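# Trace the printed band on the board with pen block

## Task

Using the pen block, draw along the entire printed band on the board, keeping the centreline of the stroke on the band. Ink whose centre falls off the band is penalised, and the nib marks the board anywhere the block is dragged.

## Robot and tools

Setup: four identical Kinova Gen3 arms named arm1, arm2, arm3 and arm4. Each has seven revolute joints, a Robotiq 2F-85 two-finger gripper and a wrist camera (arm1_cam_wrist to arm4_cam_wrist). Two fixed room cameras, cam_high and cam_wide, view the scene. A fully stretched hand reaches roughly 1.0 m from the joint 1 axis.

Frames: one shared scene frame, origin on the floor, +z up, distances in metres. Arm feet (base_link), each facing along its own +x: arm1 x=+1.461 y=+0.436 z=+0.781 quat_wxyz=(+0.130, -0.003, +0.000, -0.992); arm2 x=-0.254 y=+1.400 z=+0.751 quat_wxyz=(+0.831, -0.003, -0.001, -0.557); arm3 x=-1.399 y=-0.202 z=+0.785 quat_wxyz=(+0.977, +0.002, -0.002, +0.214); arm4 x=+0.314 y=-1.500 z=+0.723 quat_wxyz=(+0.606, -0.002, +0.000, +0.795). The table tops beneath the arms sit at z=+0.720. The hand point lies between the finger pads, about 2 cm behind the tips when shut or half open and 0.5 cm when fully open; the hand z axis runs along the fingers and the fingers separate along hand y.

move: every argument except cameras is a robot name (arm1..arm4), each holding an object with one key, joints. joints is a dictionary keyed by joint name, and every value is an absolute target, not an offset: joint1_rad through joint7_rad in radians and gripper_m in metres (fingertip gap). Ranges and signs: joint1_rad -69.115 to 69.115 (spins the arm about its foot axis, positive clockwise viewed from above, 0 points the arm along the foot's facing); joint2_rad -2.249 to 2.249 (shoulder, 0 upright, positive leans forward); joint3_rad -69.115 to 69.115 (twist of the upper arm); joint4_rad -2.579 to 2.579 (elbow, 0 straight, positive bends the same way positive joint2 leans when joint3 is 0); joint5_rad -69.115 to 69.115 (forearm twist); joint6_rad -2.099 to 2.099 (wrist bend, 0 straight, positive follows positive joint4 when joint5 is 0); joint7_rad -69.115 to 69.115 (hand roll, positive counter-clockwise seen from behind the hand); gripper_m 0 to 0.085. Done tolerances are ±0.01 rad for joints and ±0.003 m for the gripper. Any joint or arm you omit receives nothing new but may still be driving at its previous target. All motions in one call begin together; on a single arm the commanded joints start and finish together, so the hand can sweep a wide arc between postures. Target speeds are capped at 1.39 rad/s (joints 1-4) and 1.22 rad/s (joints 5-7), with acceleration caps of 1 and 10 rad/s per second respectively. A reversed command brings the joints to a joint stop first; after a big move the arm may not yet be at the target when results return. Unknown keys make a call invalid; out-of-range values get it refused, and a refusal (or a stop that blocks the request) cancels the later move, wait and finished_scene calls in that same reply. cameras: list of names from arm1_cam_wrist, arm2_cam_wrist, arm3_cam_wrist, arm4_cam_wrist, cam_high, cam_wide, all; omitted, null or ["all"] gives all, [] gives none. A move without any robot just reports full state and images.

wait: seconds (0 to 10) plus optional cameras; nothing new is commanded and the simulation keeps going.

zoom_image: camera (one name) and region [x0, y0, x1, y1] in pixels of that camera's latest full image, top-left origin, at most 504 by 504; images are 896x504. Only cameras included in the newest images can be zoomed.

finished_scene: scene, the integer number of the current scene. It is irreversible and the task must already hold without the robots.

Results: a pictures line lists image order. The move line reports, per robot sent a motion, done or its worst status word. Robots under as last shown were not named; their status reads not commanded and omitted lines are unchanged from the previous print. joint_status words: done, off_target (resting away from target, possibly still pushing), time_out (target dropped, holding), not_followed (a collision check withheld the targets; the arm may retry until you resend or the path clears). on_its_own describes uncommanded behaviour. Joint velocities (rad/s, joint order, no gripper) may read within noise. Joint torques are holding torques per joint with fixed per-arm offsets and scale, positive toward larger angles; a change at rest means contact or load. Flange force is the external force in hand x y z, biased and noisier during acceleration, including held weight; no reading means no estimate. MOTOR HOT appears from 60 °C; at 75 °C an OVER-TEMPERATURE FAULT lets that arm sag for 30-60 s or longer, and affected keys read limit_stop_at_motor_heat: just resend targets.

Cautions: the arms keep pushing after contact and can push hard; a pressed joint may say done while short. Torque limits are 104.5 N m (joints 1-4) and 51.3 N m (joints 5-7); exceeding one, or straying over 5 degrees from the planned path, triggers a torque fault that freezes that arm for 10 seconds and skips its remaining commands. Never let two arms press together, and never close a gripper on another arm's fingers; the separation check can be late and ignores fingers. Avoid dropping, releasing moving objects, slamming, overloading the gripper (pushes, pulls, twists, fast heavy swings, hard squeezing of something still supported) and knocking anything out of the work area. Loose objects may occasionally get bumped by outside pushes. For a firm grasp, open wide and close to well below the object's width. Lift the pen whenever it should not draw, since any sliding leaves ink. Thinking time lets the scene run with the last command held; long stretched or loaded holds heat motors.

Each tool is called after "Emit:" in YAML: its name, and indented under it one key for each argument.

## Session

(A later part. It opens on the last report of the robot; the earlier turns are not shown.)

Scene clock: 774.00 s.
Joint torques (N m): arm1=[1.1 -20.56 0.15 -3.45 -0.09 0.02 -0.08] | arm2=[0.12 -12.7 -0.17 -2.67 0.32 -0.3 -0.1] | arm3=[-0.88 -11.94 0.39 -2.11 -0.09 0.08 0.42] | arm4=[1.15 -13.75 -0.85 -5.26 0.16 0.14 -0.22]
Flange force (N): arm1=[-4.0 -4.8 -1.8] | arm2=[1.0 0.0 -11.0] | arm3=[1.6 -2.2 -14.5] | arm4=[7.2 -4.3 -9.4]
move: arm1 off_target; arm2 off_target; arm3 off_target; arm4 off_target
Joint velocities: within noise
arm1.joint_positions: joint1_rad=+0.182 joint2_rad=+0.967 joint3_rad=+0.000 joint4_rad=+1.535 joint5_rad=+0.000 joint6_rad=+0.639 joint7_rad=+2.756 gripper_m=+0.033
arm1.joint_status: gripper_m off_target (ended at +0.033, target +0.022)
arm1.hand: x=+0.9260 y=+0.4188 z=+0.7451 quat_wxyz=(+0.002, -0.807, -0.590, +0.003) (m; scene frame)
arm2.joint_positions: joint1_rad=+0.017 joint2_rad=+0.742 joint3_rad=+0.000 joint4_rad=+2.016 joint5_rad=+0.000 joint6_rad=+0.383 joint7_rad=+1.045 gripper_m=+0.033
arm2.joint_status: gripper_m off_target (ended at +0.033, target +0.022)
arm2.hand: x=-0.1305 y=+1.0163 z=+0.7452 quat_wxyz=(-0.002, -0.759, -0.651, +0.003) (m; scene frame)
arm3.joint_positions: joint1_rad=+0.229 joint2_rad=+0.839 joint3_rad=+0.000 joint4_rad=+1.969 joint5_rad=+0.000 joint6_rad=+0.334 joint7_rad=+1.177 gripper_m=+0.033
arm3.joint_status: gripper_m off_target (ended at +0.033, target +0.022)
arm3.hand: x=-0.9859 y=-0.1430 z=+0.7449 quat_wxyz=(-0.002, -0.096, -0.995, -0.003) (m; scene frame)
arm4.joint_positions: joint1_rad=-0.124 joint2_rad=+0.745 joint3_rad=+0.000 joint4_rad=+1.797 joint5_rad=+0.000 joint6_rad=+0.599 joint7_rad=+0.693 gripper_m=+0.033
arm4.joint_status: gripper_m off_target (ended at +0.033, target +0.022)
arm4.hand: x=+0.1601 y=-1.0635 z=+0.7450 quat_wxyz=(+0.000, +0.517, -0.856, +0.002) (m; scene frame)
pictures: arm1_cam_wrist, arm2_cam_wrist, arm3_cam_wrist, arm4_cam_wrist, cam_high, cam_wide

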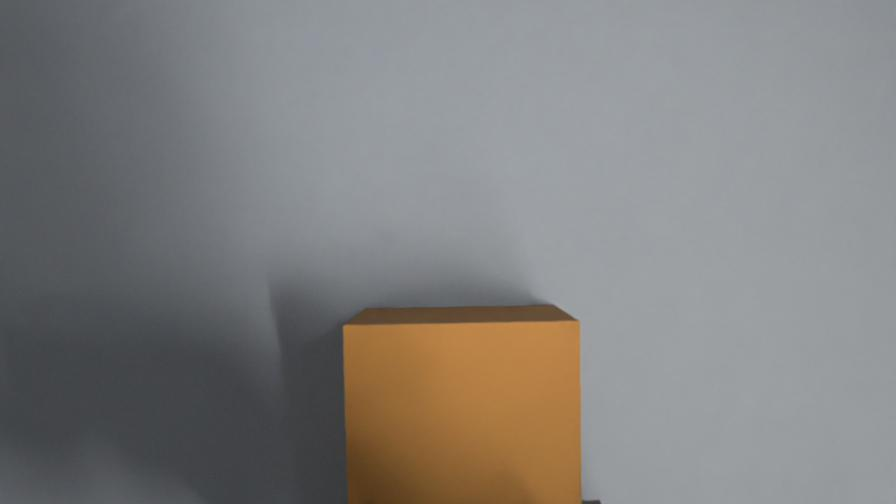

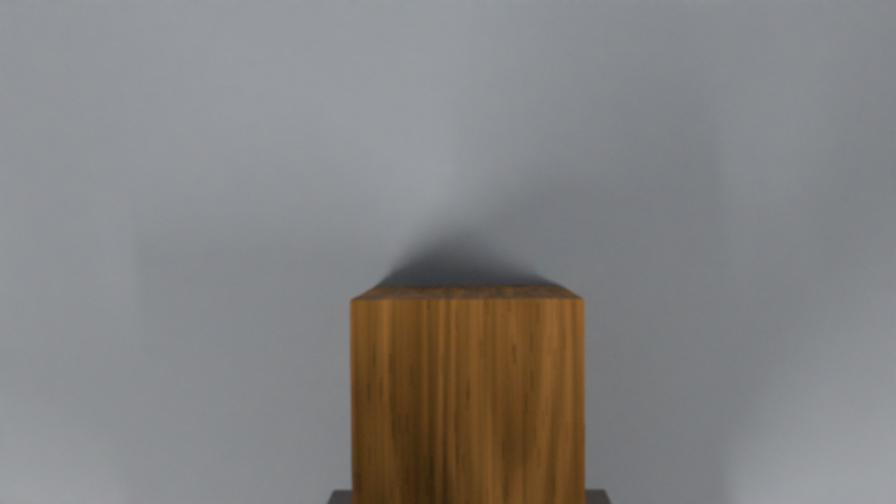

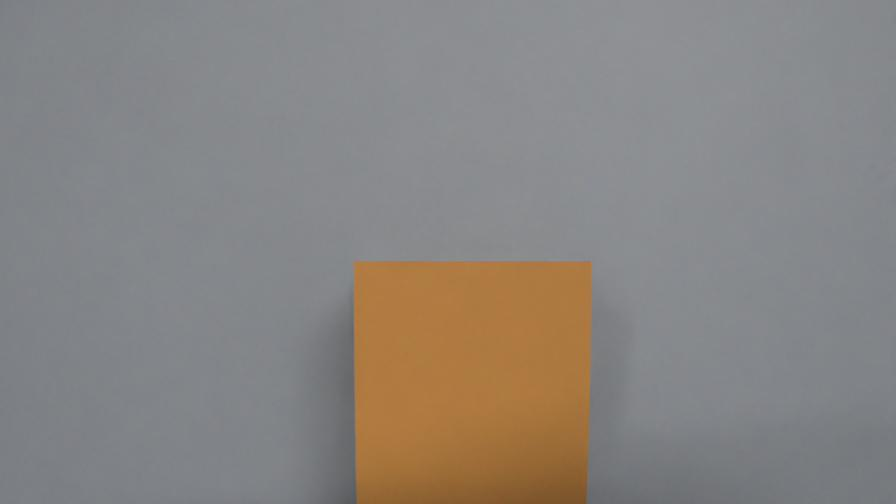

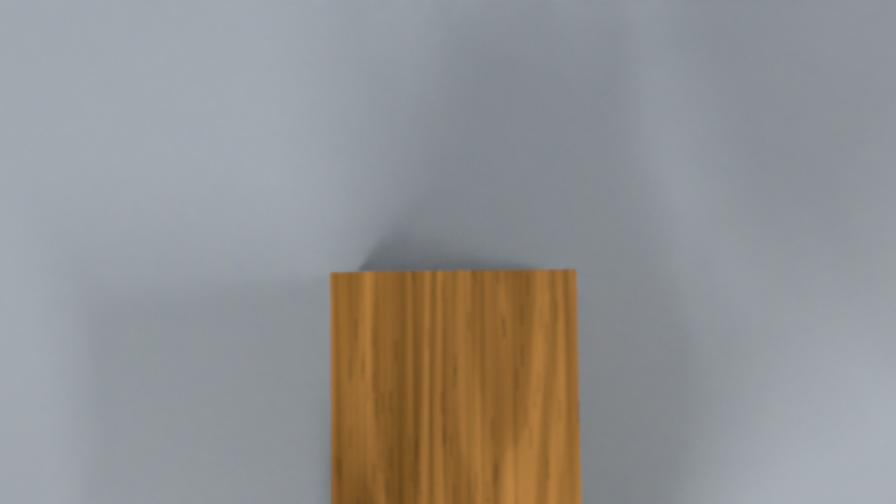

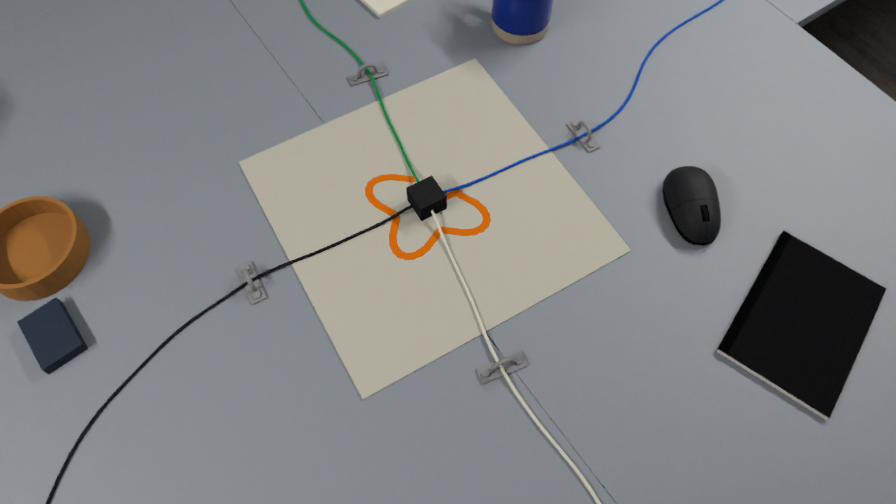

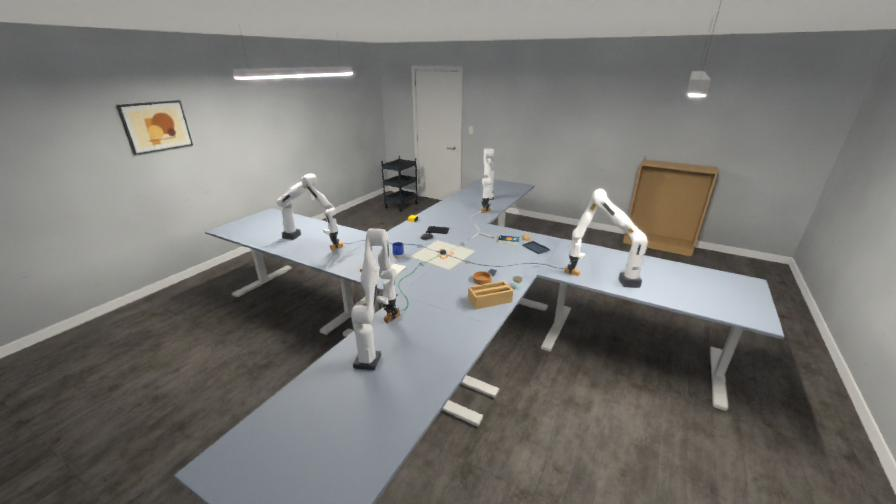

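Emit:
move:
  arm1: {"joints": {"joint2_rad": 0.9294, "joint4_rad": 1.5359, "joint6_rad": 0.6763}}
  arm2: {"joints": {"joint2_rad": 0.6938, "joint4_rad": 2.0116, "joint6_rad": 0.4362}}
  arm3: {"joints": {"joint2_rad": 0.7907, "joint4_rad": 1.9695, "joint6_rad": 0.3814}}
  arm4: {"joints": {"joint2_rad": 0.7057, "joint4_rad": 1.788, "joint6_rad": 0.6479}}
  cameras: []

Emit:
move:
  arm1: {"joints": {"joint1_rad": -0.1121, "joint2_rad": 0.8652, "joint3_rad": 0, "joint4_rad": 1.7159, "joint5_rad": 0, "joint6_rad": 0.5605, "joint7_rad": 1.5708}}
  arm2: {"joints": {"joint1_rad": 0.0525, "joint2_rad": 0.6938, "joint3_rad": 0, "joint4_rad": 2.0116, "joint5_rad": 0, "joint6_rad": 0.4362, "joint7_rad": 1.5708}}
  arm3: {"joints": {"joint1_rad": 0.1832, "joint2_rad": 0.7907, "joint3_rad": 0, "joint4_rad": 1.9695, "joint5_rad": 0, "joint6_rad": 0.3814, "joint7_rad": 1.5708}}
  arm4: {"joints": {"joint1_rad": 0.0127, "joint2_rad": 0.7057, "joint3_rad": 0, "joint4_rad": 1.788, "joint5_rad": 0, "joint6_rad": 0.6479, "joint7_rad": 1.5708}}
  cameras: ["cam_high", "cam_wide"]

Scene clock: 1010.93 s.
Joint torques (N m): arm1=[1.04 -24.07 0.2 -5.21 -0.15 0.01 -0.06] | arm2=[0.06 -18.18 -0.02 -4.64 0.32 -0.02 -0.11] | arm3=[-0.91 -16.29 0.56 -3.8 -0.05 0.23 0.46] | arm4=[1.02 -17.9 -0.83 -7.31 0.15 0.2 -0.21]
Flange force (N): arm1=[-3.7 -4.3 4.8] | arm2=[0.8 -0.2 4.1] | arm3=[2.6 -2.5 -2.9] | arm4=[7.0 -4.7 0.5]
move: arm1 done; arm2 done; arm3 done; arm4 done
Joint velocities: within noise
arm1.joint_positions: joint1_rad=+0.182 joint2_rad=+0.929 joint3_rad=+0.000 joint4_rad=+1.536 joint5_rad=+0.000 joint6_rad=+0.676 joint7_rad=+2.756 gripper_m=+0.033
arm1.joint_status: all done
arm1.hand: x=+0.9262 y=+0.4188 z=+0.7650 quat_wxyz=(+0.002, -0.807, -0.590, +0.003) (m; scene frame)
arm2.joint_positions: joint1_rad=+0.017 joint2_rad=+0.694 joint3_rad=+0.000 joint4_rad=+2.012 joint5_rad=+0.000 joint6_rad=+0.436 joint7_rad=+1.045 gripper_m=+0.033
arm2.joint_status: all done
arm2.hand: x=-0.1305 y=+1.0165 z=+0.7651 quat_wxyz=(-0.002, -0.759, -0.651, +0.003) (m; scene frame)
arm3.joint_positions: joint1_rad=+0.229 joint2_rad=+0.791 joint3_rad=+0.000 joint4_rad=+1.970 joint5_rad=+0.000 joint6_rad=+0.381 joint7_rad=+1.177 gripper_m=+0.033
arm3.joint_status: all done
arm3.hand: x=-0.9860 y=-0.1431 z=+0.7649 quat_wxyz=(-0.002, -0.096, -0.995, -0.003) (m; scene frame)
arm4.joint_positions: joint1_rad=-0.124 joint2_rad=+0.706 joint3_rad=+0.000 joint4_rad=+1.788 joint5_rad=+0.000 joint6_rad=+0.648 joint7_rad=+0.693 gripper_m=+0.033
arm4.joint_status: all done
arm4.hand: x=+0.1601 y=-1.0634 z=+0.7651 quat_wxyz=(+0.000, +0.517, -0.856, +0.002) (m; scene frame)
pictures: none
No camera images: "cameras" was empty.

Scene clock: 1012.70 s.
Joint torques (N m): arm1=[1.02 -22.37 0.13 -4.31 -0.15 0.04 -0.07] | arm2=[-0.07 -17.99 -0.07 -4.57 0.34 -0.06 -0.06] | arm3=[-0.85 -16.4 0.57 -3.83 -0.05 0.16 0.44] | arm4=[1.05 -17.9 -0.79 -7.3 0.18 0.22 -0.22]
Flange force (N): arm1=[-4.8 1.9 5.2] | arm2=[0.7 0.0 3.5] | arm3=[3.1 -1.2 -2.8] | arm4=[8.1 2.5 0.6]
move: arm1 done; arm2 done; arm3 done; arm4 done
Joint velocities: within noise
arm1.joint_positions: joint1_rad=-0.112 joint2_rad=+0.865 joint3_rad=+0.000 joint4_rad=+1.716 joint5_rad=+0.000 joint6_rad=+0.560 joint7_rad=+1.571 gripper_m=+0.033
arm1.joint_status: all done
arm1.hand: x=+0.9973 y=+0.2817 z=+0.7647 quat_wxyz=(+0.000, -0.983, -0.185, +0.003) (m; scene frame)
arm2.joint_positions: joint1_rad=+0.053 joint2_rad=+0.694 joint3_rad=+0.000 joint4_rad=+2.012 joint5_rad=+0.000 joint6_rad=+0.436 joint7_rad=+1.571 gripper_m=+0.033
arm2.joint_status: all done
arm2.hand: x=-0.1440 y=+1.0124 z=+0.7651 quat_wxyz=(-0.002, -0.578, -0.816, +0.003) (m; scene frame)
arm3.joint_positions: joint1_rad=+0.183 joint2_rad=+0.791 joint3_rad=+0.000 joint4_rad=+1.970 joint5_rad=+0.000 joint6_rad=+0.381 joint7_rad=+1.571 gripper_m=+0.033
arm3.joint_status: all done
arm3.hand: x=-0.9891 y=-0.1242 z=+0.7650 quat_wxyz=(-0.002, +0.123, -0.992, -0.002) (m; scene frame)
arm4.joint_positions: joint1_rad=+0.013 joint2_rad=+0.706 joint3_rad=+0.000 joint4_rad=+1.788 joint5_rad=+0.000 joint6_rad=+0.648 joint7_rad=+1.571 gripper_m=+0.033
arm4.joint_status: all done
arm4.hand: x=+0.2212 y=-1.0464 z=+0.7652 quat_wxyz=(+0.000, +0.792, -0.611, +0.002) (m; scene frame)
pictures: cam_high, cam_wide

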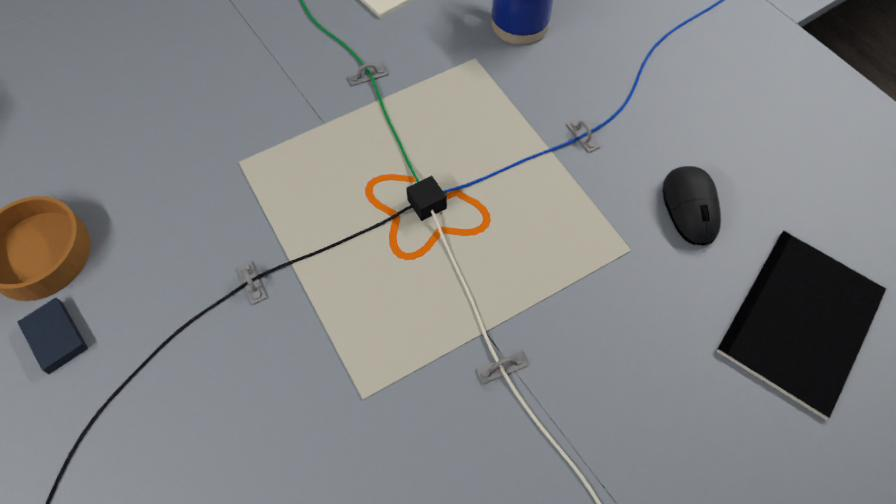

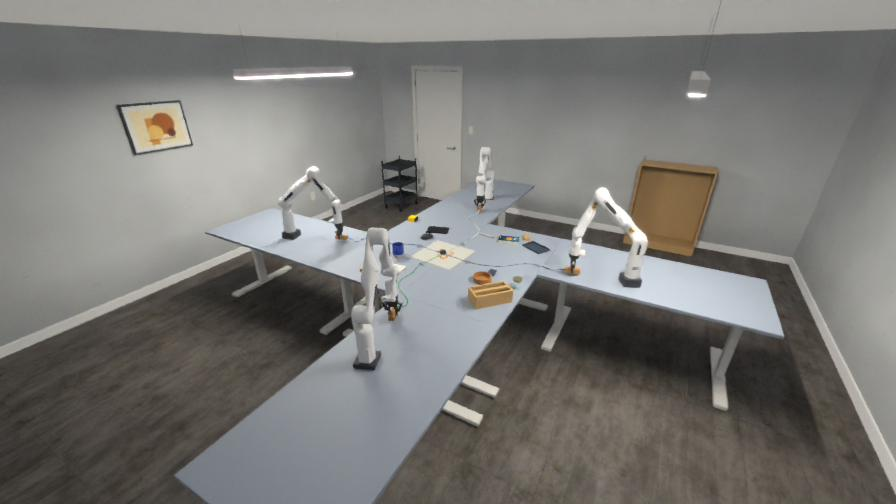

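Emit:
zoom_image:
  camera: "cam_wide"
  region: [320, 225, 440, 285]

Emit:
zoom_image:
  camera: "cam_wide"
  region: [370, 250, 460, 330]

Emit:
zoom_image:
  camera: "cam_wide"
  region: [455, 235, 585, 300]

Emit:
zoom_image:
  camera: "cam_wide"
  region: [450, 195, 520, 255]

Scaled by 4.200 from the camera's 896x504 image, which has a finer 1280x720 frame.

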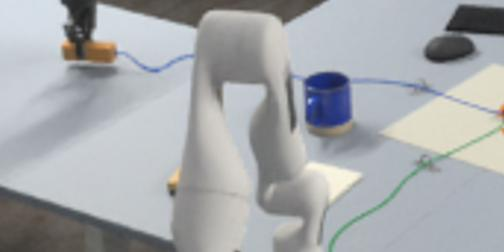

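Scaled by 5.600 from the camera's 896x504 image, which has a finer 1280x720 frame.

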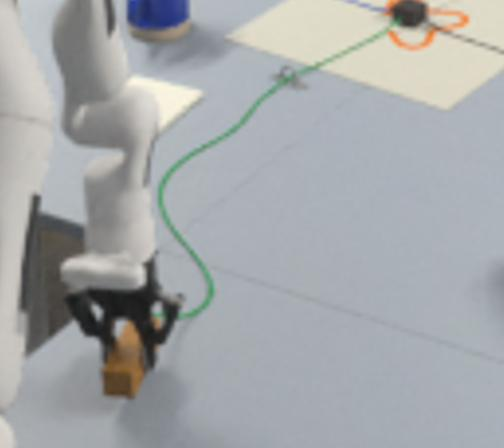

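Scaled by 3.877 from the camera's 896x504 image, which has a finer 1280x720 frame.

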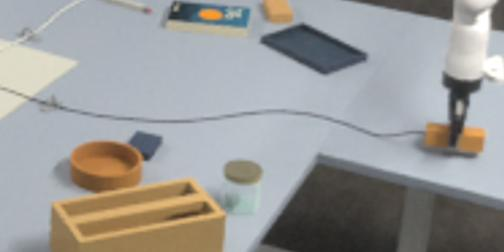

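Scaled by 7.200 from the camera's 896x504 image, which has a finer 1280x720 frame.

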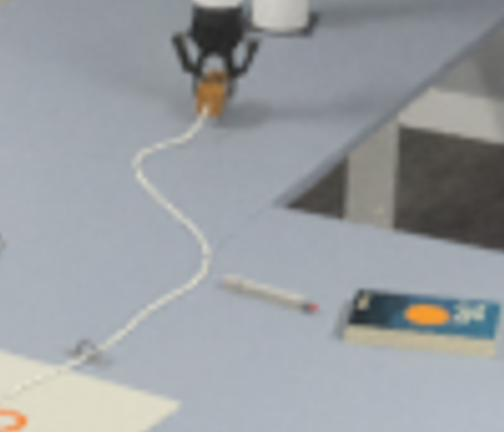

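Emit:
move:
  arm1: {"joints": {"joint2_rad": 0.8318, "joint4_rad": 1.816, "joint6_rad": 0.4938}}
  arm2: {"joints": {"joint2_rad": 0.6326, "joint4_rad": 2.2146, "joint6_rad": 0.2944}}
  arm3: {"joints": {"joint2_rad": 0.7592, "joint4_rad": 2.0908, "joint6_rad": 0.2916}}
  arm4: {"joints": {"joint2_rad": 0.6455, "joint4_rad": 1.9365, "joint6_rad": 0.5596}}
  cameras: ["cam_high", "cam_wide"]

Emit:
zoom_image:
  camera: "cam_wide"
  region: [320, 225, 440, 285]

Emit:
zoom_image:
  camera: "cam_wide"
  region: [370, 250, 460, 330]

Emit:
zoom_image:
  camera: "cam_wide"
  region: [455, 235, 585, 300]

Emit:
zoom_image:
  camera: "cam_wide"
  region: [450, 195, 520, 255]

Scene clock: 1140.20 s.
Joint torques (N m): arm1=[1.02 -21.37 0.14 -3.74 -0.17 0.02 -0.09] | arm2=[-0.01 -15.93 -0.14 -3.28 0.32 -0.01 -0.14] | arm3=[-0.87 -15.16 0.53 -3.02 -0.05 0.16 0.43] | arm4=[1.06 -16.28 -0.82 -6.67 0.19 0.2 -0.18]
Flange force (N): arm1=[-4.6 2.0 5.4] | arm2=[0.6 0.1 4.5] | arm3=[2.7 -1.5 -3.2] | arm4=[7.7 2.9 0.5]
move: arm1 done; arm2 done; arm3 done; arm4 done
Joint velocities: within noise
arm1.joint_positions: joint1_rad=-0.112 joint2_rad=+0.832 joint3_rad=+0.000 joint4_rad=+1.816 joint5_rad=+0.000 joint6_rad=+0.494 joint7_rad=+1.571 gripper_m=+0.033
arm1.joint_status: all done
arm1.hand: x=+1.0228 y=+0.2917 z=+0.7646 quat_wxyz=(+0.000, -0.983, -0.185, +0.003) (m; scene frame)
arm2.joint_positions: joint1_rad=+0.053 joint2_rad=+0.633 joint3_rad=+0.000 joint4_rad=+2.215 joint5_rad=+0.000 joint6_rad=+0.294 joint7_rad=+1.571 gripper_m=+0.033
arm2.joint_status: all done
arm2.hand: x=-0.1645 y=+1.0708 z=+0.7647 quat_wxyz=(-0.001, -0.578, -0.816, +0.003) (m; scene frame)
arm3.joint_positions: joint1_rad=+0.183 joint2_rad=+0.759 joint3_rad=+0.000 joint4_rad=+2.091 joint5_rad=+0.000 joint6_rad=+0.292 joint7_rad=+1.571 gripper_m=+0.033
arm3.joint_status: all done
arm3.hand: x=-1.0241 y=-0.1331 z=+0.7647 quat_wxyz=(-0.002, +0.123, -0.992, -0.002) (m; scene frame)
arm4.joint_positions: joint1_rad=+0.013 joint2_rad=+0.645 joint3_rad=+0.000 joint4_rad=+1.937 joint5_rad=+0.000 joint6_rad=+0.560 joint7_rad=+1.571 gripper_m=+0.033
arm4.joint_status: all done
arm4.hand: x=+0.2320 y=-1.0877 z=+0.7654 quat_wxyz=(+0.000, +0.792, -0.611, +0.002) (m; scene frame)
pictures: cam_high, cam_wide

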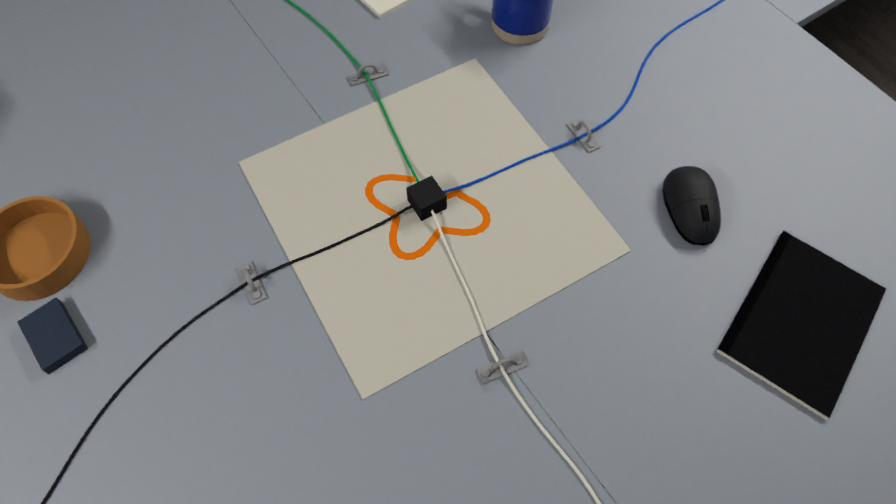

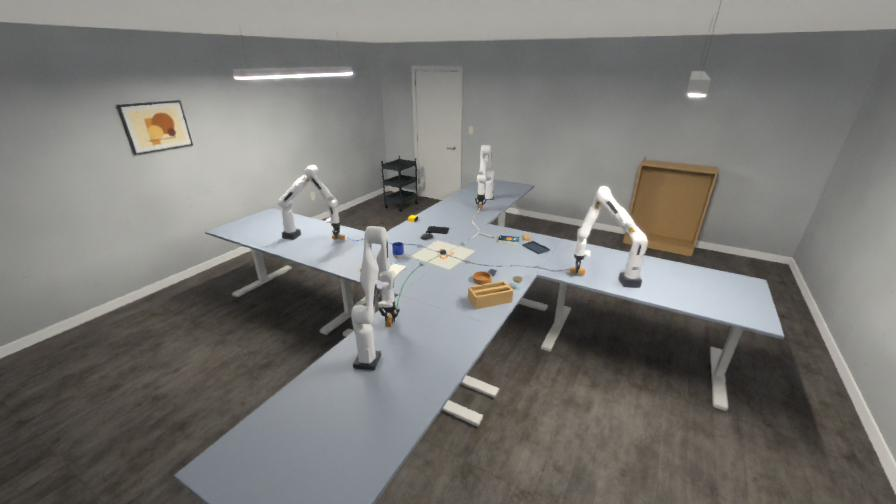

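Scaled by 4.200 from the camera's 896x504 image, which has a finer 1280x720 frame.

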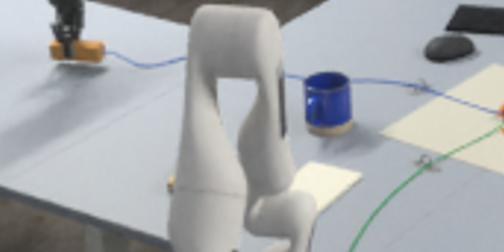

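Scaled by 5.600 from the camera's 896x504 image, which has a finer 1280x720 frame.

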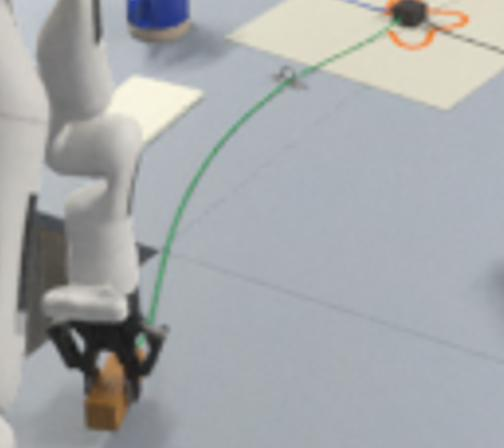

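Scaled by 3.877 from the camera's 896x504 image, which has a finer 1280x720 frame.

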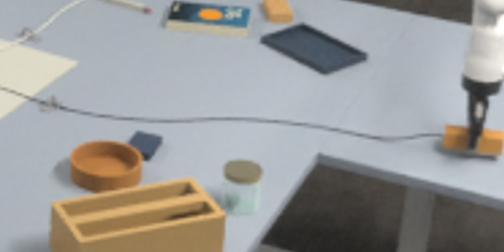

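Scaled by 7.200 from the camera's 896x504 image, which has a finer 1280x720 frame.

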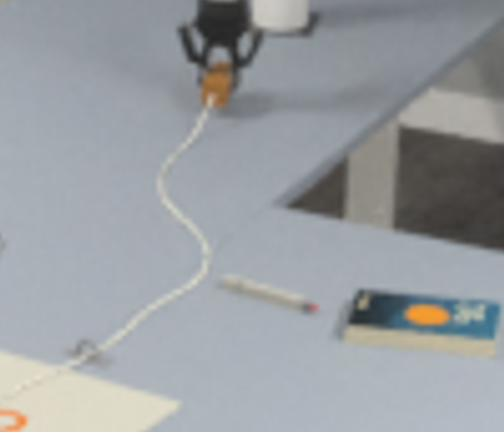

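Emit:
move:
  arm1: {"joints": {"joint2_rad": 0.8149, "joint4_rad": 1.8691, "joint6_rad": 0.4576}}
  arm2: {"joints": {"joint2_rad": 0.6286, "joint4_rad": 2.2306, "joint6_rad": 0.2824}}
  arm3: {"joints": {"joint2_rad": 0.7533, "joint4_rad": 2.1171, "joint6_rad": 0.2712}}
  arm4: {"joints": {"joint2_rad": 0.6257, "joint4_rad": 1.987, "joint6_rad": 0.5289}}
  cameras: ["cam_high", "cam_wide"]

Emit:
zoom_image:
  camera: "cam_wide"
  region: [320, 225, 440, 285]

Emit:
zoom_image:
  camera: "cam_wide"
  region: [370, 250, 460, 330]

Emit:
zoom_image:
  camera: "cam_wide"
  region: [455, 235, 585, 300]

Emit:
zoom_image:
  camera: "cam_wide"
  region: [450, 195, 520, 255]

Scene clock: 1171.67 s.
Joint torques (N m): arm1=[1.13 -20.88 0.16 -3.45 -0.15 0.04 -0.09] | arm2=[-0.06 -15.77 -0.14 -3.18 0.32 -0.08 -0.13] | arm3=[-0.89 -14.9 0.57 -2.76 -0.05 0.16 0.46] | arm4=[1.04 -15.75 -0.8 -6.47 0.17 0.22 -0.19]
Flange force (N): arm1=[-4.5 2.3 5.7] | arm2=[0.5 0.0 4.4] | arm3=[2.4 -1.6 -3.2] | arm4=[7.7 2.9 0.6]
move: arm1 done; arm2 done; arm3 done; arm4 done
Joint velocities: within noise
arm1.joint_positions: joint1_rad=-0.112 joint2_rad=+0.815 joint3_rad=+0.000 joint4_rad=+1.869 joint5_rad=+0.000 joint6_rad=+0.458 joint7_rad=+1.571 gripper_m=+0.033
arm1.joint_status: all done
arm1.hand: x=+1.0367 y=+0.2971 z=+0.7645 quat_wxyz=(+0.000, -0.983, -0.185, +0.003) (m; scene frame)
arm2.joint_positions: joint1_rad=+0.053 joint2_rad=+0.629 joint3_rad=+0.000 joint4_rad=+2.231 joint5_rad=+0.000 joint6_rad=+0.282 joint7_rad=+1.571 gripper_m=+0.033
arm2.joint_status: all done
arm2.hand: x=-0.1662 y=+1.0755 z=+0.7646 quat_wxyz=(-0.002, -0.578, -0.816, +0.003) (m; scene frame)
arm3.joint_positions: joint1_rad=+0.183 joint2_rad=+0.753 joint3_rad=+0.000 joint4_rad=+2.117 joint5_rad=+0.000 joint6_rad=+0.271 joint7_rad=+1.571 gripper_m=+0.033
arm3.joint_status: all done
arm3.hand: x=-1.0318 y=-0.1351 z=+0.7646 quat_wxyz=(-0.002, +0.123, -0.992, -0.002) (m; scene frame)
arm4.joint_positions: joint1_rad=+0.013 joint2_rad=+0.626 joint3_rad=+0.000 joint4_rad=+1.987 joint5_rad=+0.000 joint6_rad=+0.529 joint7_rad=+1.571 gripper_m=+0.033
arm4.joint_status: all done
arm4.hand: x=+0.2358 y=-1.1021 z=+0.7654 quat_wxyz=(+0.000, +0.792, -0.611, +0.002) (m; scene frame)
pictures: cam_high, cam_wide

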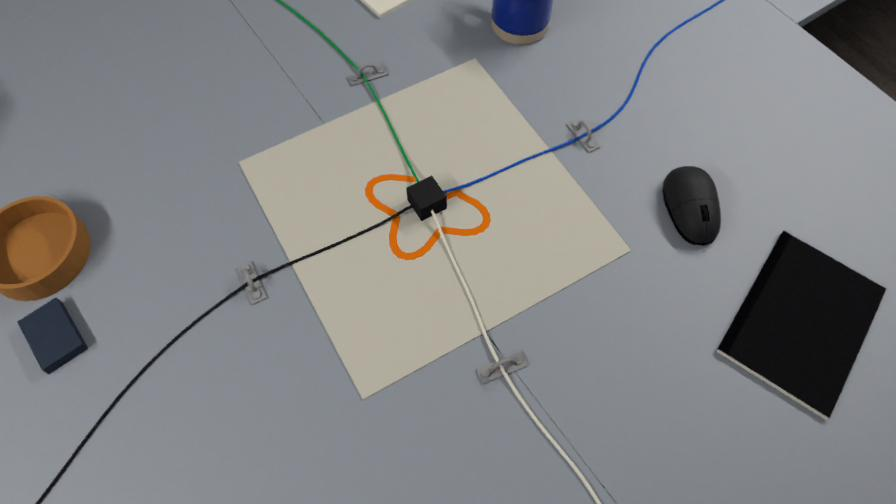

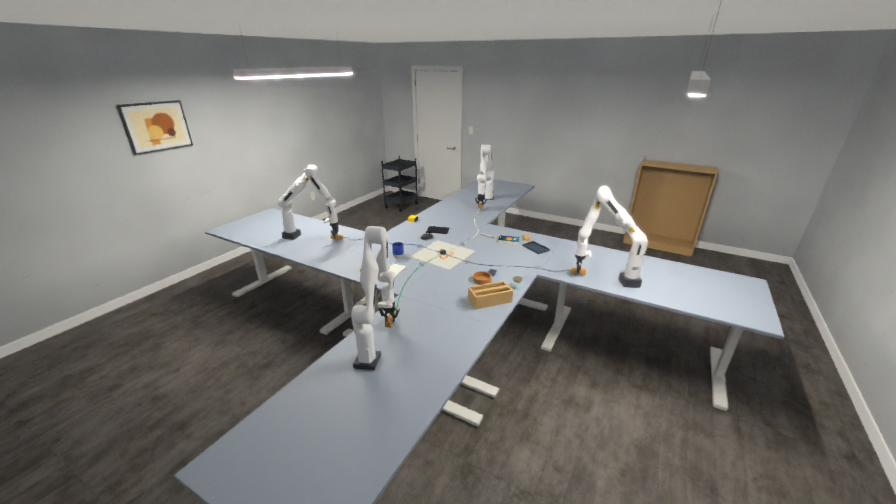

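Scaled by 4.200 from the camera's 896x504 image, which has a finer 1280x720 frame.

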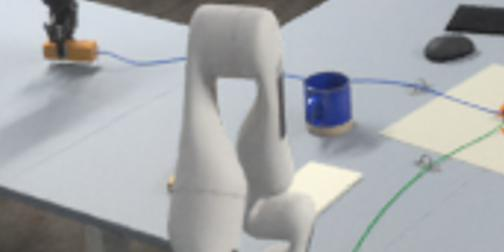

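Scaled by 5.600 from the camera's 896x504 image, which has a finer 1280x720 frame.

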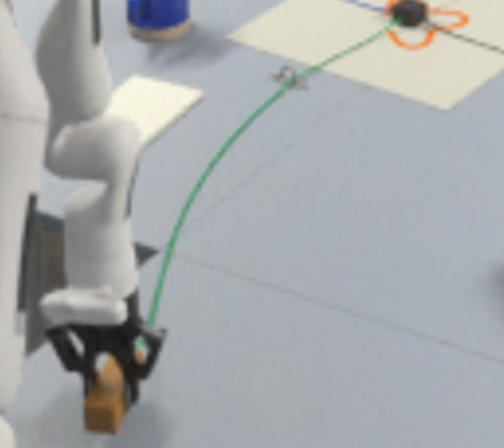

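Scaled by 3.877 from the camera's 896x504 image, which has a finer 1280x720 frame.

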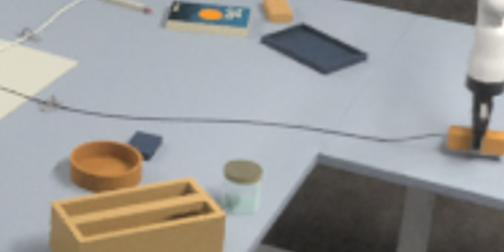

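Scaled by 7.200 from the camera's 896x504 image, which has a finer 1280x720 frame.

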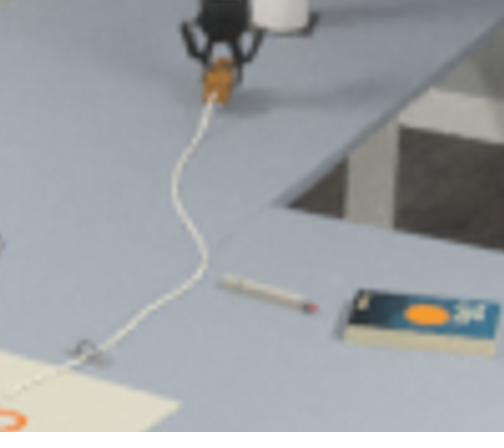

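Emit:
move:
  arm1: {"joints": {"joint2_rad": 0.804, "joint4_rad": 1.9041, "joint6_rad": 0.4335}}
  arm2: {"joints": {"joint2_rad": 0.6253, "joint4_rad": 2.2434, "joint6_rad": 0.2729}}
  arm3: {"joints": {"joint2_rad": 0.7482, "joint4_rad": 2.1402, "joint6_rad": 0.2532}}
  arm4: {"joints": {"joint2_rad": 0.6065, "joint4_rad": 2.0368, "joint6_rad": 0.4983}}
  cameras: ["cam_high", "cam_wide"]

Emit:
zoom_image:
  camera: "cam_wide"
  region: [320, 225, 440, 285]

Emit:
zoom_image:
  camera: "cam_wide"
  region: [370, 250, 460, 330]

Emit:
zoom_image:
  camera: "cam_wide"
  region: [455, 235, 585, 300]

Emit:
zoom_image:
  camera: "cam_wide"
  region: [450, 195, 520, 255]

Scene clock: 1201.70 s.
Joint torques (N m): arm1=[1.06 -20.51 0.12 -3.25 -0.16 0 -0.08] | arm2=[-0.02 -15.5 -0.15 -3.09 0.32 -0.08 -0.17] | arm3=[-0.91 -14.67 0.57 -2.7 -0.04 0.18 0.45] | arm4=[1.01 -15.22 -0.83 -6.32 0.17 0.26 -0.21]
Flange force (N): arm1=[-4.4 2.3 5.7] | arm2=[0.6 0.0 4.0] | arm3=[2.7 -1.7 -3.2] | arm4=[8.0 3.0 0.8]
move: arm1 done; arm2 done; arm3 done; arm4 done
Joint velocities: within noise
arm1.joint_positions: joint1_rad=-0.112 joint2_rad=+0.804 joint3_rad=+0.000 joint4_rad=+1.904 joint5_rad=+0.000 joint6_rad=+0.433 joint7_rad=+1.571 gripper_m=+0.033
arm1.joint_status: all done
arm1.hand: x=+1.0461 y=+0.3007 z=+0.7645 quat_wxyz=(+0.000, -0.983, -0.185, +0.003) (m; scene frame)
arm2.joint_positions: joint1_rad=+0.053 joint2_rad=+0.625 joint3_rad=+0.000 joint4_rad=+2.243 joint5_rad=+0.000 joint6_rad=+0.273 joint7_rad=+1.571 gripper_m=+0.033
arm2.joint_status: all done
arm2.hand: x=-0.1675 y=+1.0793 z=+0.7646 quat_wxyz=(-0.001, -0.578, -0.816, +0.003) (m; scene frame)
arm3.joint_positions: joint1_rad=+0.183 joint2_rad=+0.748 joint3_rad=+0.000 joint4_rad=+2.140 joint5_rad=+0.000 joint6_rad=+0.253 joint7_rad=+1.571 gripper_m=+0.033
arm3.joint_status: all done
arm3.hand: x=-1.0386 y=-0.1368 z=+0.7646 quat_wxyz=(-0.002, +0.123, -0.992, -0.002) (m; scene frame)
arm4.joint_positions: joint1_rad=+0.013 joint2_rad=+0.607 joint3_rad=+0.000 joint4_rad=+2.037 joint5_rad=+0.000 joint6_rad=+0.498 joint7_rad=+1.571 gripper_m=+0.033
arm4.joint_status: all done
arm4.hand: x=+0.2396 y=-1.1166 z=+0.7654 quat_wxyz=(+0.000, +0.792, -0.611, +0.002) (m; scene frame)
pictures: cam_high, cam_wide

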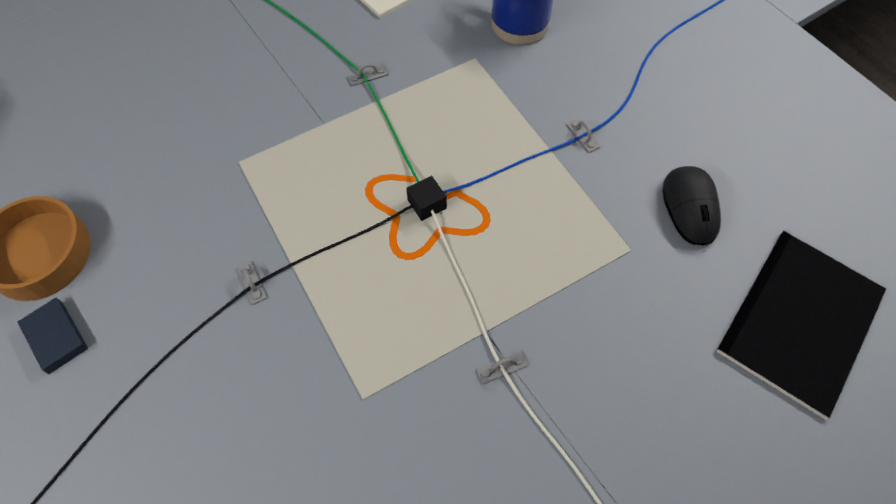

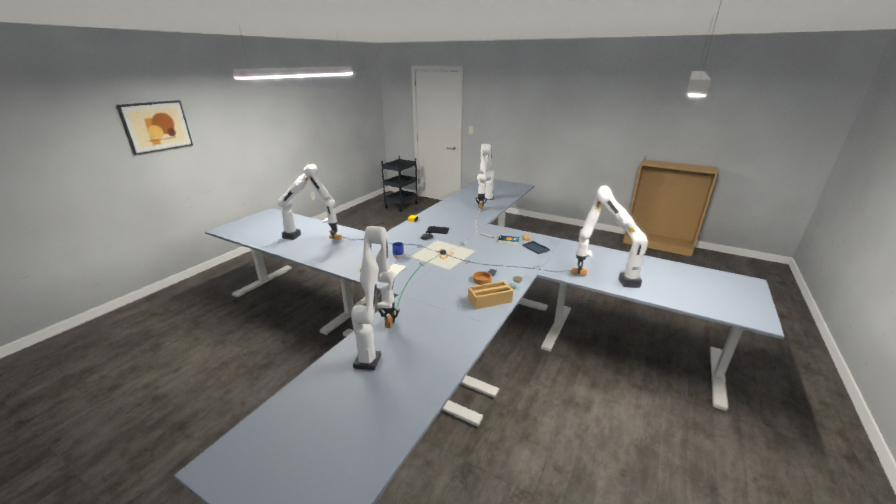

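Scaled by 4.200 from the camera's 896x504 image, which has a finer 1280x720 frame.

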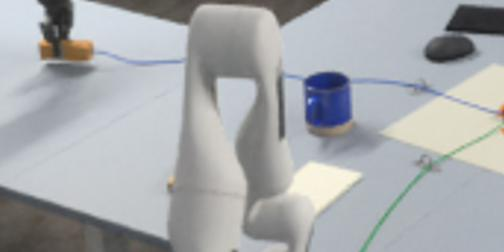

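Scaled by 5.600 from the camera's 896x504 image, which has a finer 1280x720 frame.

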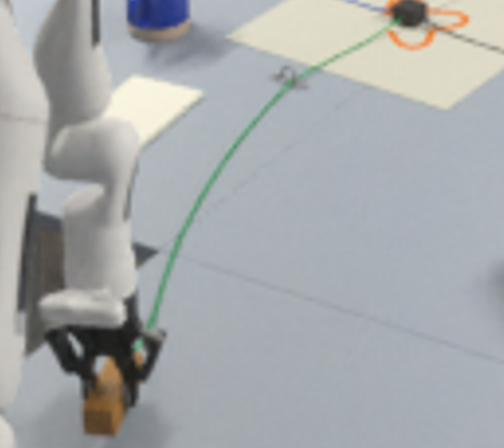

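Scaled by 3.877 from the camera's 896x504 image, which has a finer 1280x720 frame.

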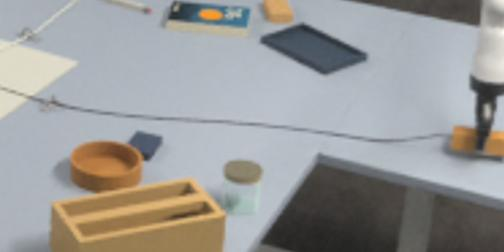

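Scaled by 7.200 from the camera's 896x504 image, which has a finer 1280x720 frame.

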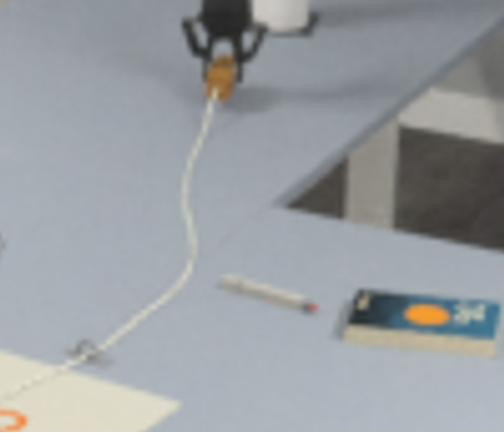

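Emit:
move:
  arm1: {"joints": {"joint2_rad": 0.7937, "joint4_rad": 1.9388, "joint6_rad": 0.4091}}
  arm2: {"joints": {"joint2_rad": 0.6237, "joint4_rad": 2.2498, "joint6_rad": 0.2681}}
  arm3: {"joints": {"joint2_rad": 0.7467, "joint4_rad": 2.1467, "joint6_rad": 0.2482}}
  arm4: {"joints": {"joint2_rad": 0.5989, "joint4_rad": 2.0567, "joint6_rad": 0.486}}
  cameras: ["cam_high", "cam_wide"]

Emit:
zoom_image:
  camera: "cam_wide"
  region: [370, 250, 460, 330]

Emit:
zoom_image:
  camera: "cam_wide"
  region: [455, 235, 585, 300]

Emit:
zoom_image:
  camera: "cam_wide"
  region: [450, 195, 520, 255]

Emit:
zoom_image:
  camera: "cam_high"
  region: [395, 165, 465, 225]

Scene clock: 1217.73 s.
Joint torques (N m): arm1=[1.06 -20.21 0.14 -3 -0.14 0.03 -0.05] | arm2=[-0.04 -15.43 -0.27 -2.89 0.3 -0.08 -0.14] | arm3=[-0.89 -14.56 0.54 -2.64 -0.05 0.16 0.45] | arm4=[1.02 -15 -0.83 -6.07 0.17 0.22 -0.18]
Flange force (N): arm1=[-4.4 2.4 6.0] | arm2=[0.1 0.0 4.0] | arm3=[2.6 -1.6 -3.4] | arm4=[7.4 3.1 0.6]
move: arm1 done; arm2 done; arm3 done; arm4 done
Joint velocities: within noise
arm1.joint_positions: joint1_rad=-0.112 joint2_rad=+0.794 joint3_rad=+0.000 joint4_rad=+1.939 joint5_rad=+0.000 joint6_rad=+0.409 joint7_rad=+1.571 gripper_m=+0.033
arm1.joint_status: all done
arm1.hand: x=+1.0554 y=+0.3044 z=+0.7644 quat_wxyz=(+0.000, -0.983, -0.185, +0.003) (m; scene frame)
arm2.joint_positions: joint1_rad=+0.053 joint2_rad=+0.624 joint3_rad=+0.000 joint4_rad=+2.250 joint5_rad=+0.000 joint6_rad=+0.268 joint7_rad=+1.571 gripper_m=+0.033
arm2.joint_status: all done
arm2.hand: x=-0.1681 y=+1.0811 z=+0.7645 quat_wxyz=(-0.002, -0.578, -0.816, +0.003) (m; scene frame)
arm3.joint_positions: joint1_rad=+0.183 joint2_rad=+0.747 joint3_rad=+0.000 joint4_rad=+2.147 joint5_rad=+0.000 joint6_rad=+0.248 joint7_rad=+1.571 gripper_m=+0.033
arm3.joint_status: all done
arm3.hand: x=-1.0406 y=-0.1373 z=+0.7646 quat_wxyz=(-0.002, +0.123, -0.992, -0.002) (m; scene frame)
arm4.joint_positions: joint1_rad=+0.013 joint2_rad=+0.599 joint3_rad=+0.000 joint4_rad=+2.057 joint5_rad=+0.000 joint6_rad=+0.486 joint7_rad=+1.571 gripper_m=+0.033
arm4.joint_status: all done
arm4.hand: x=+0.2411 y=-1.1225 z=+0.7654 quat_wxyz=(+0.000, +0.792, -0.611, +0.002) (m; scene frame)
pictures: cam_high, cam_wide

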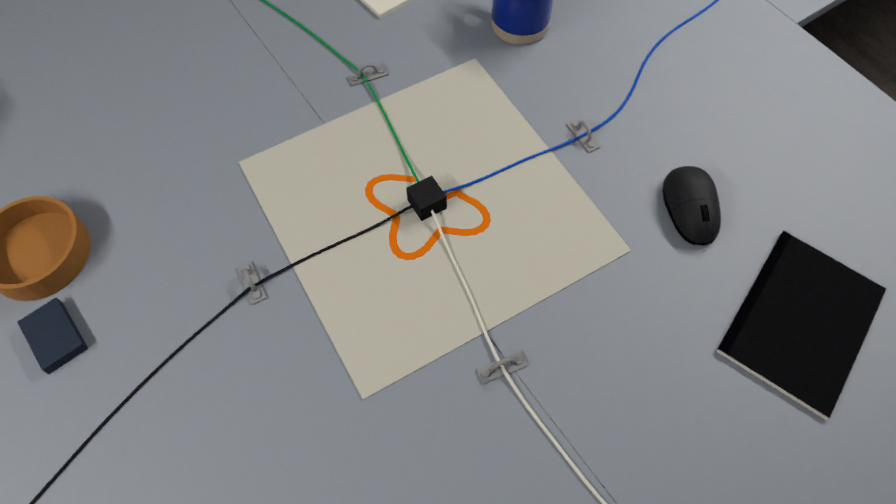

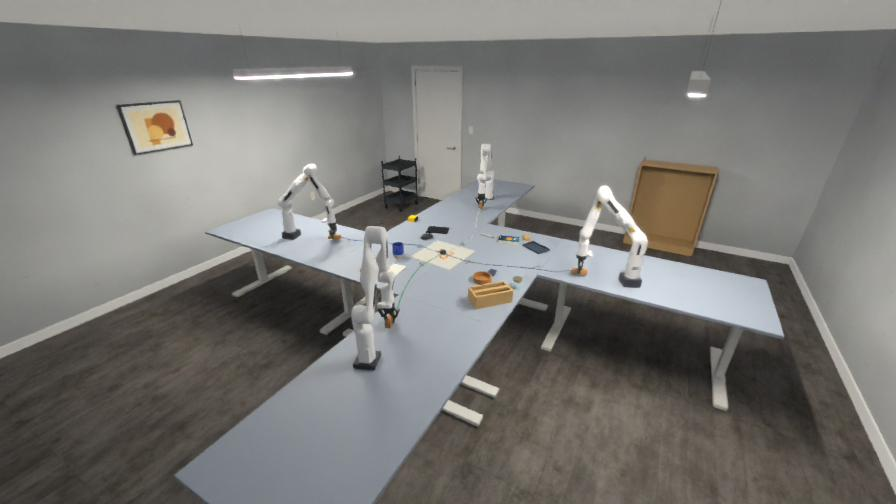

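Scaled by 5.600 from the camera's 896x504 image, which has a finer 1280x720 frame.

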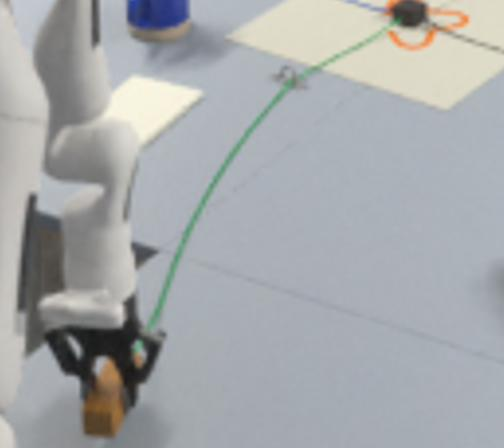

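Scaled by 3.877 from the camera's 896x504 image, which has a finer 1280x720 frame.

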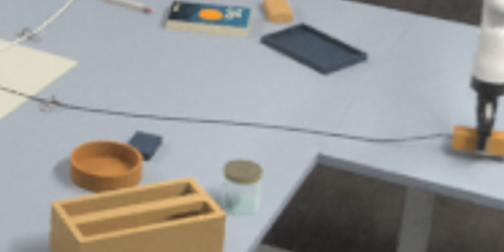

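Scaled by 7.200 from the camera's 896x504 image, which has a finer 1280x720 frame.

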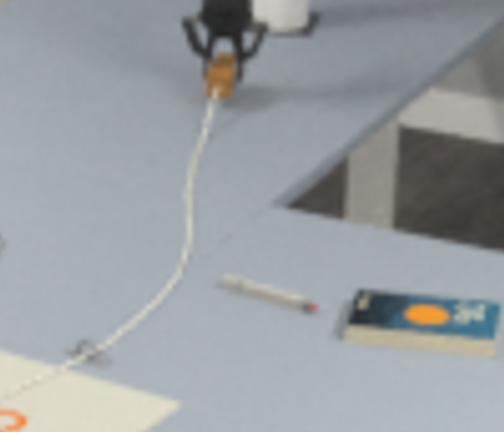

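Scaled by 7.200 from the camera's 896x504 image, which has a finer 1280x720 frame.

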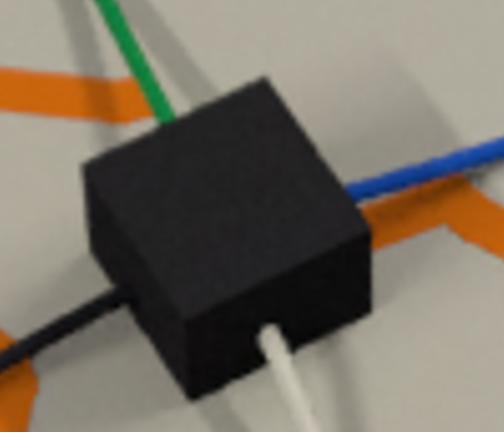

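Emit:
move:
  arm1: {"joints": {"joint2_rad": 0.7745, "joint4_rad": 2.007, "joint6_rad": 0.3601}}
  arm3: {"joints": {"joint2_rad": 0.7617, "joint4_rad": 2.0808, "joint6_rad": 0.2991}}
  cameras: ["cam_high", "cam_wide"]

Emit:
zoom_image:
  camera: "cam_high"
  region: [395, 165, 465, 225]

Emit:
zoom_image:
  camera: "cam_wide"
  region: [320, 225, 440, 285]

Scene clock: 1238.10 s.
Joint torques (N m): arm1=[1.07 -19.43 0.12 -2.63 -0.12 0.05 -0.07] | arm2=[-0.08 -15.43 -0.11 -3.1 0.31 0.01 -0.15] | arm3=[-0.89 -15.24 0.6 -3.15 -0.01 0.15 0.45] | arm4=[1.03 -14.98 -0.85 -6.06 0.16 0.21 -0.22]
Flange force (N): arm1=[-3.9 2.5 6.0] | arm2=[1.0 -0.1 4.4] | arm3=[2.9 -1.5 -3.2] | arm4=[7.3 3.0 0.5]
move: arm1 done; arm3 done
Joint velocities: within noise
arm1.joint_positions: joint1_rad=-0.112 joint2_rad=+0.775 joint3_rad=+0.000 joint4_rad=+2.007 joint5_rad=+0.000 joint6_rad=+0.360 joint7_rad=+1.571 gripper_m=+0.033
arm1.joint_status: all done
arm1.hand: x=+1.0740 y=+0.3116 z=+0.7641 quat_wxyz=(+0.000, -0.983, -0.185, +0.003) (m; scene frame)
arm2, arm4: as last shown
arm3.joint_positions: joint1_rad=+0.183 joint2_rad=+0.762 joint3_rad=+0.000 joint4_rad=+2.081 joint5_rad=+0.000 joint6_rad=+0.299 joint7_rad=+1.571 gripper_m=+0.033
arm3.joint_status: all done
arm3.hand: x=-1.0212 y=-0.1324 z=+0.7647 quat_wxyz=(-0.002, +0.123, -0.992, -0.002) (m; scene frame)
pictures: cam_high, cam_wide

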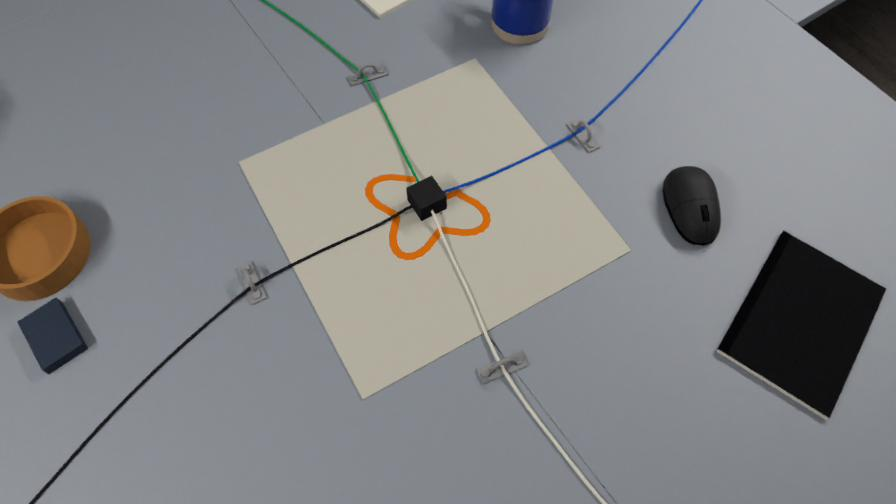

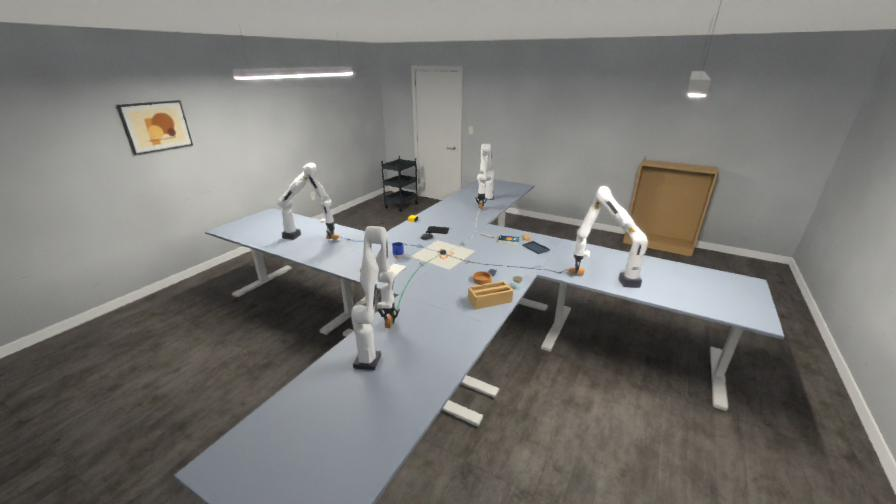

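Scaled by 7.200 from the camera's 896x504 image, which has a finer 1280x720 frame.

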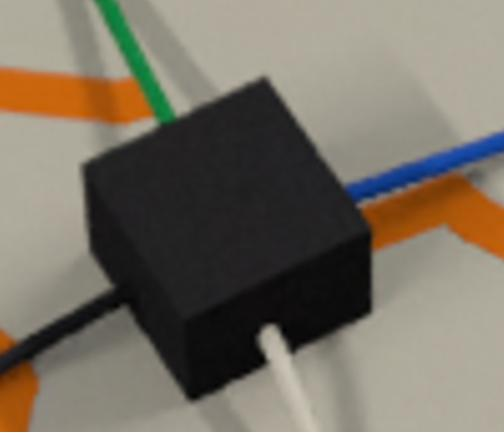

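Scaled by 4.200 from the camera's 896x504 image, which has a finer 1280x720 frame.

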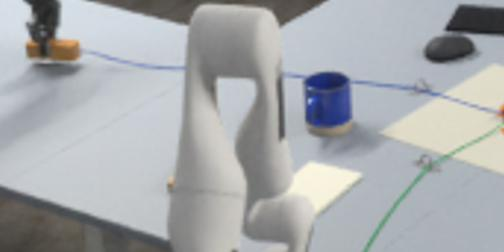

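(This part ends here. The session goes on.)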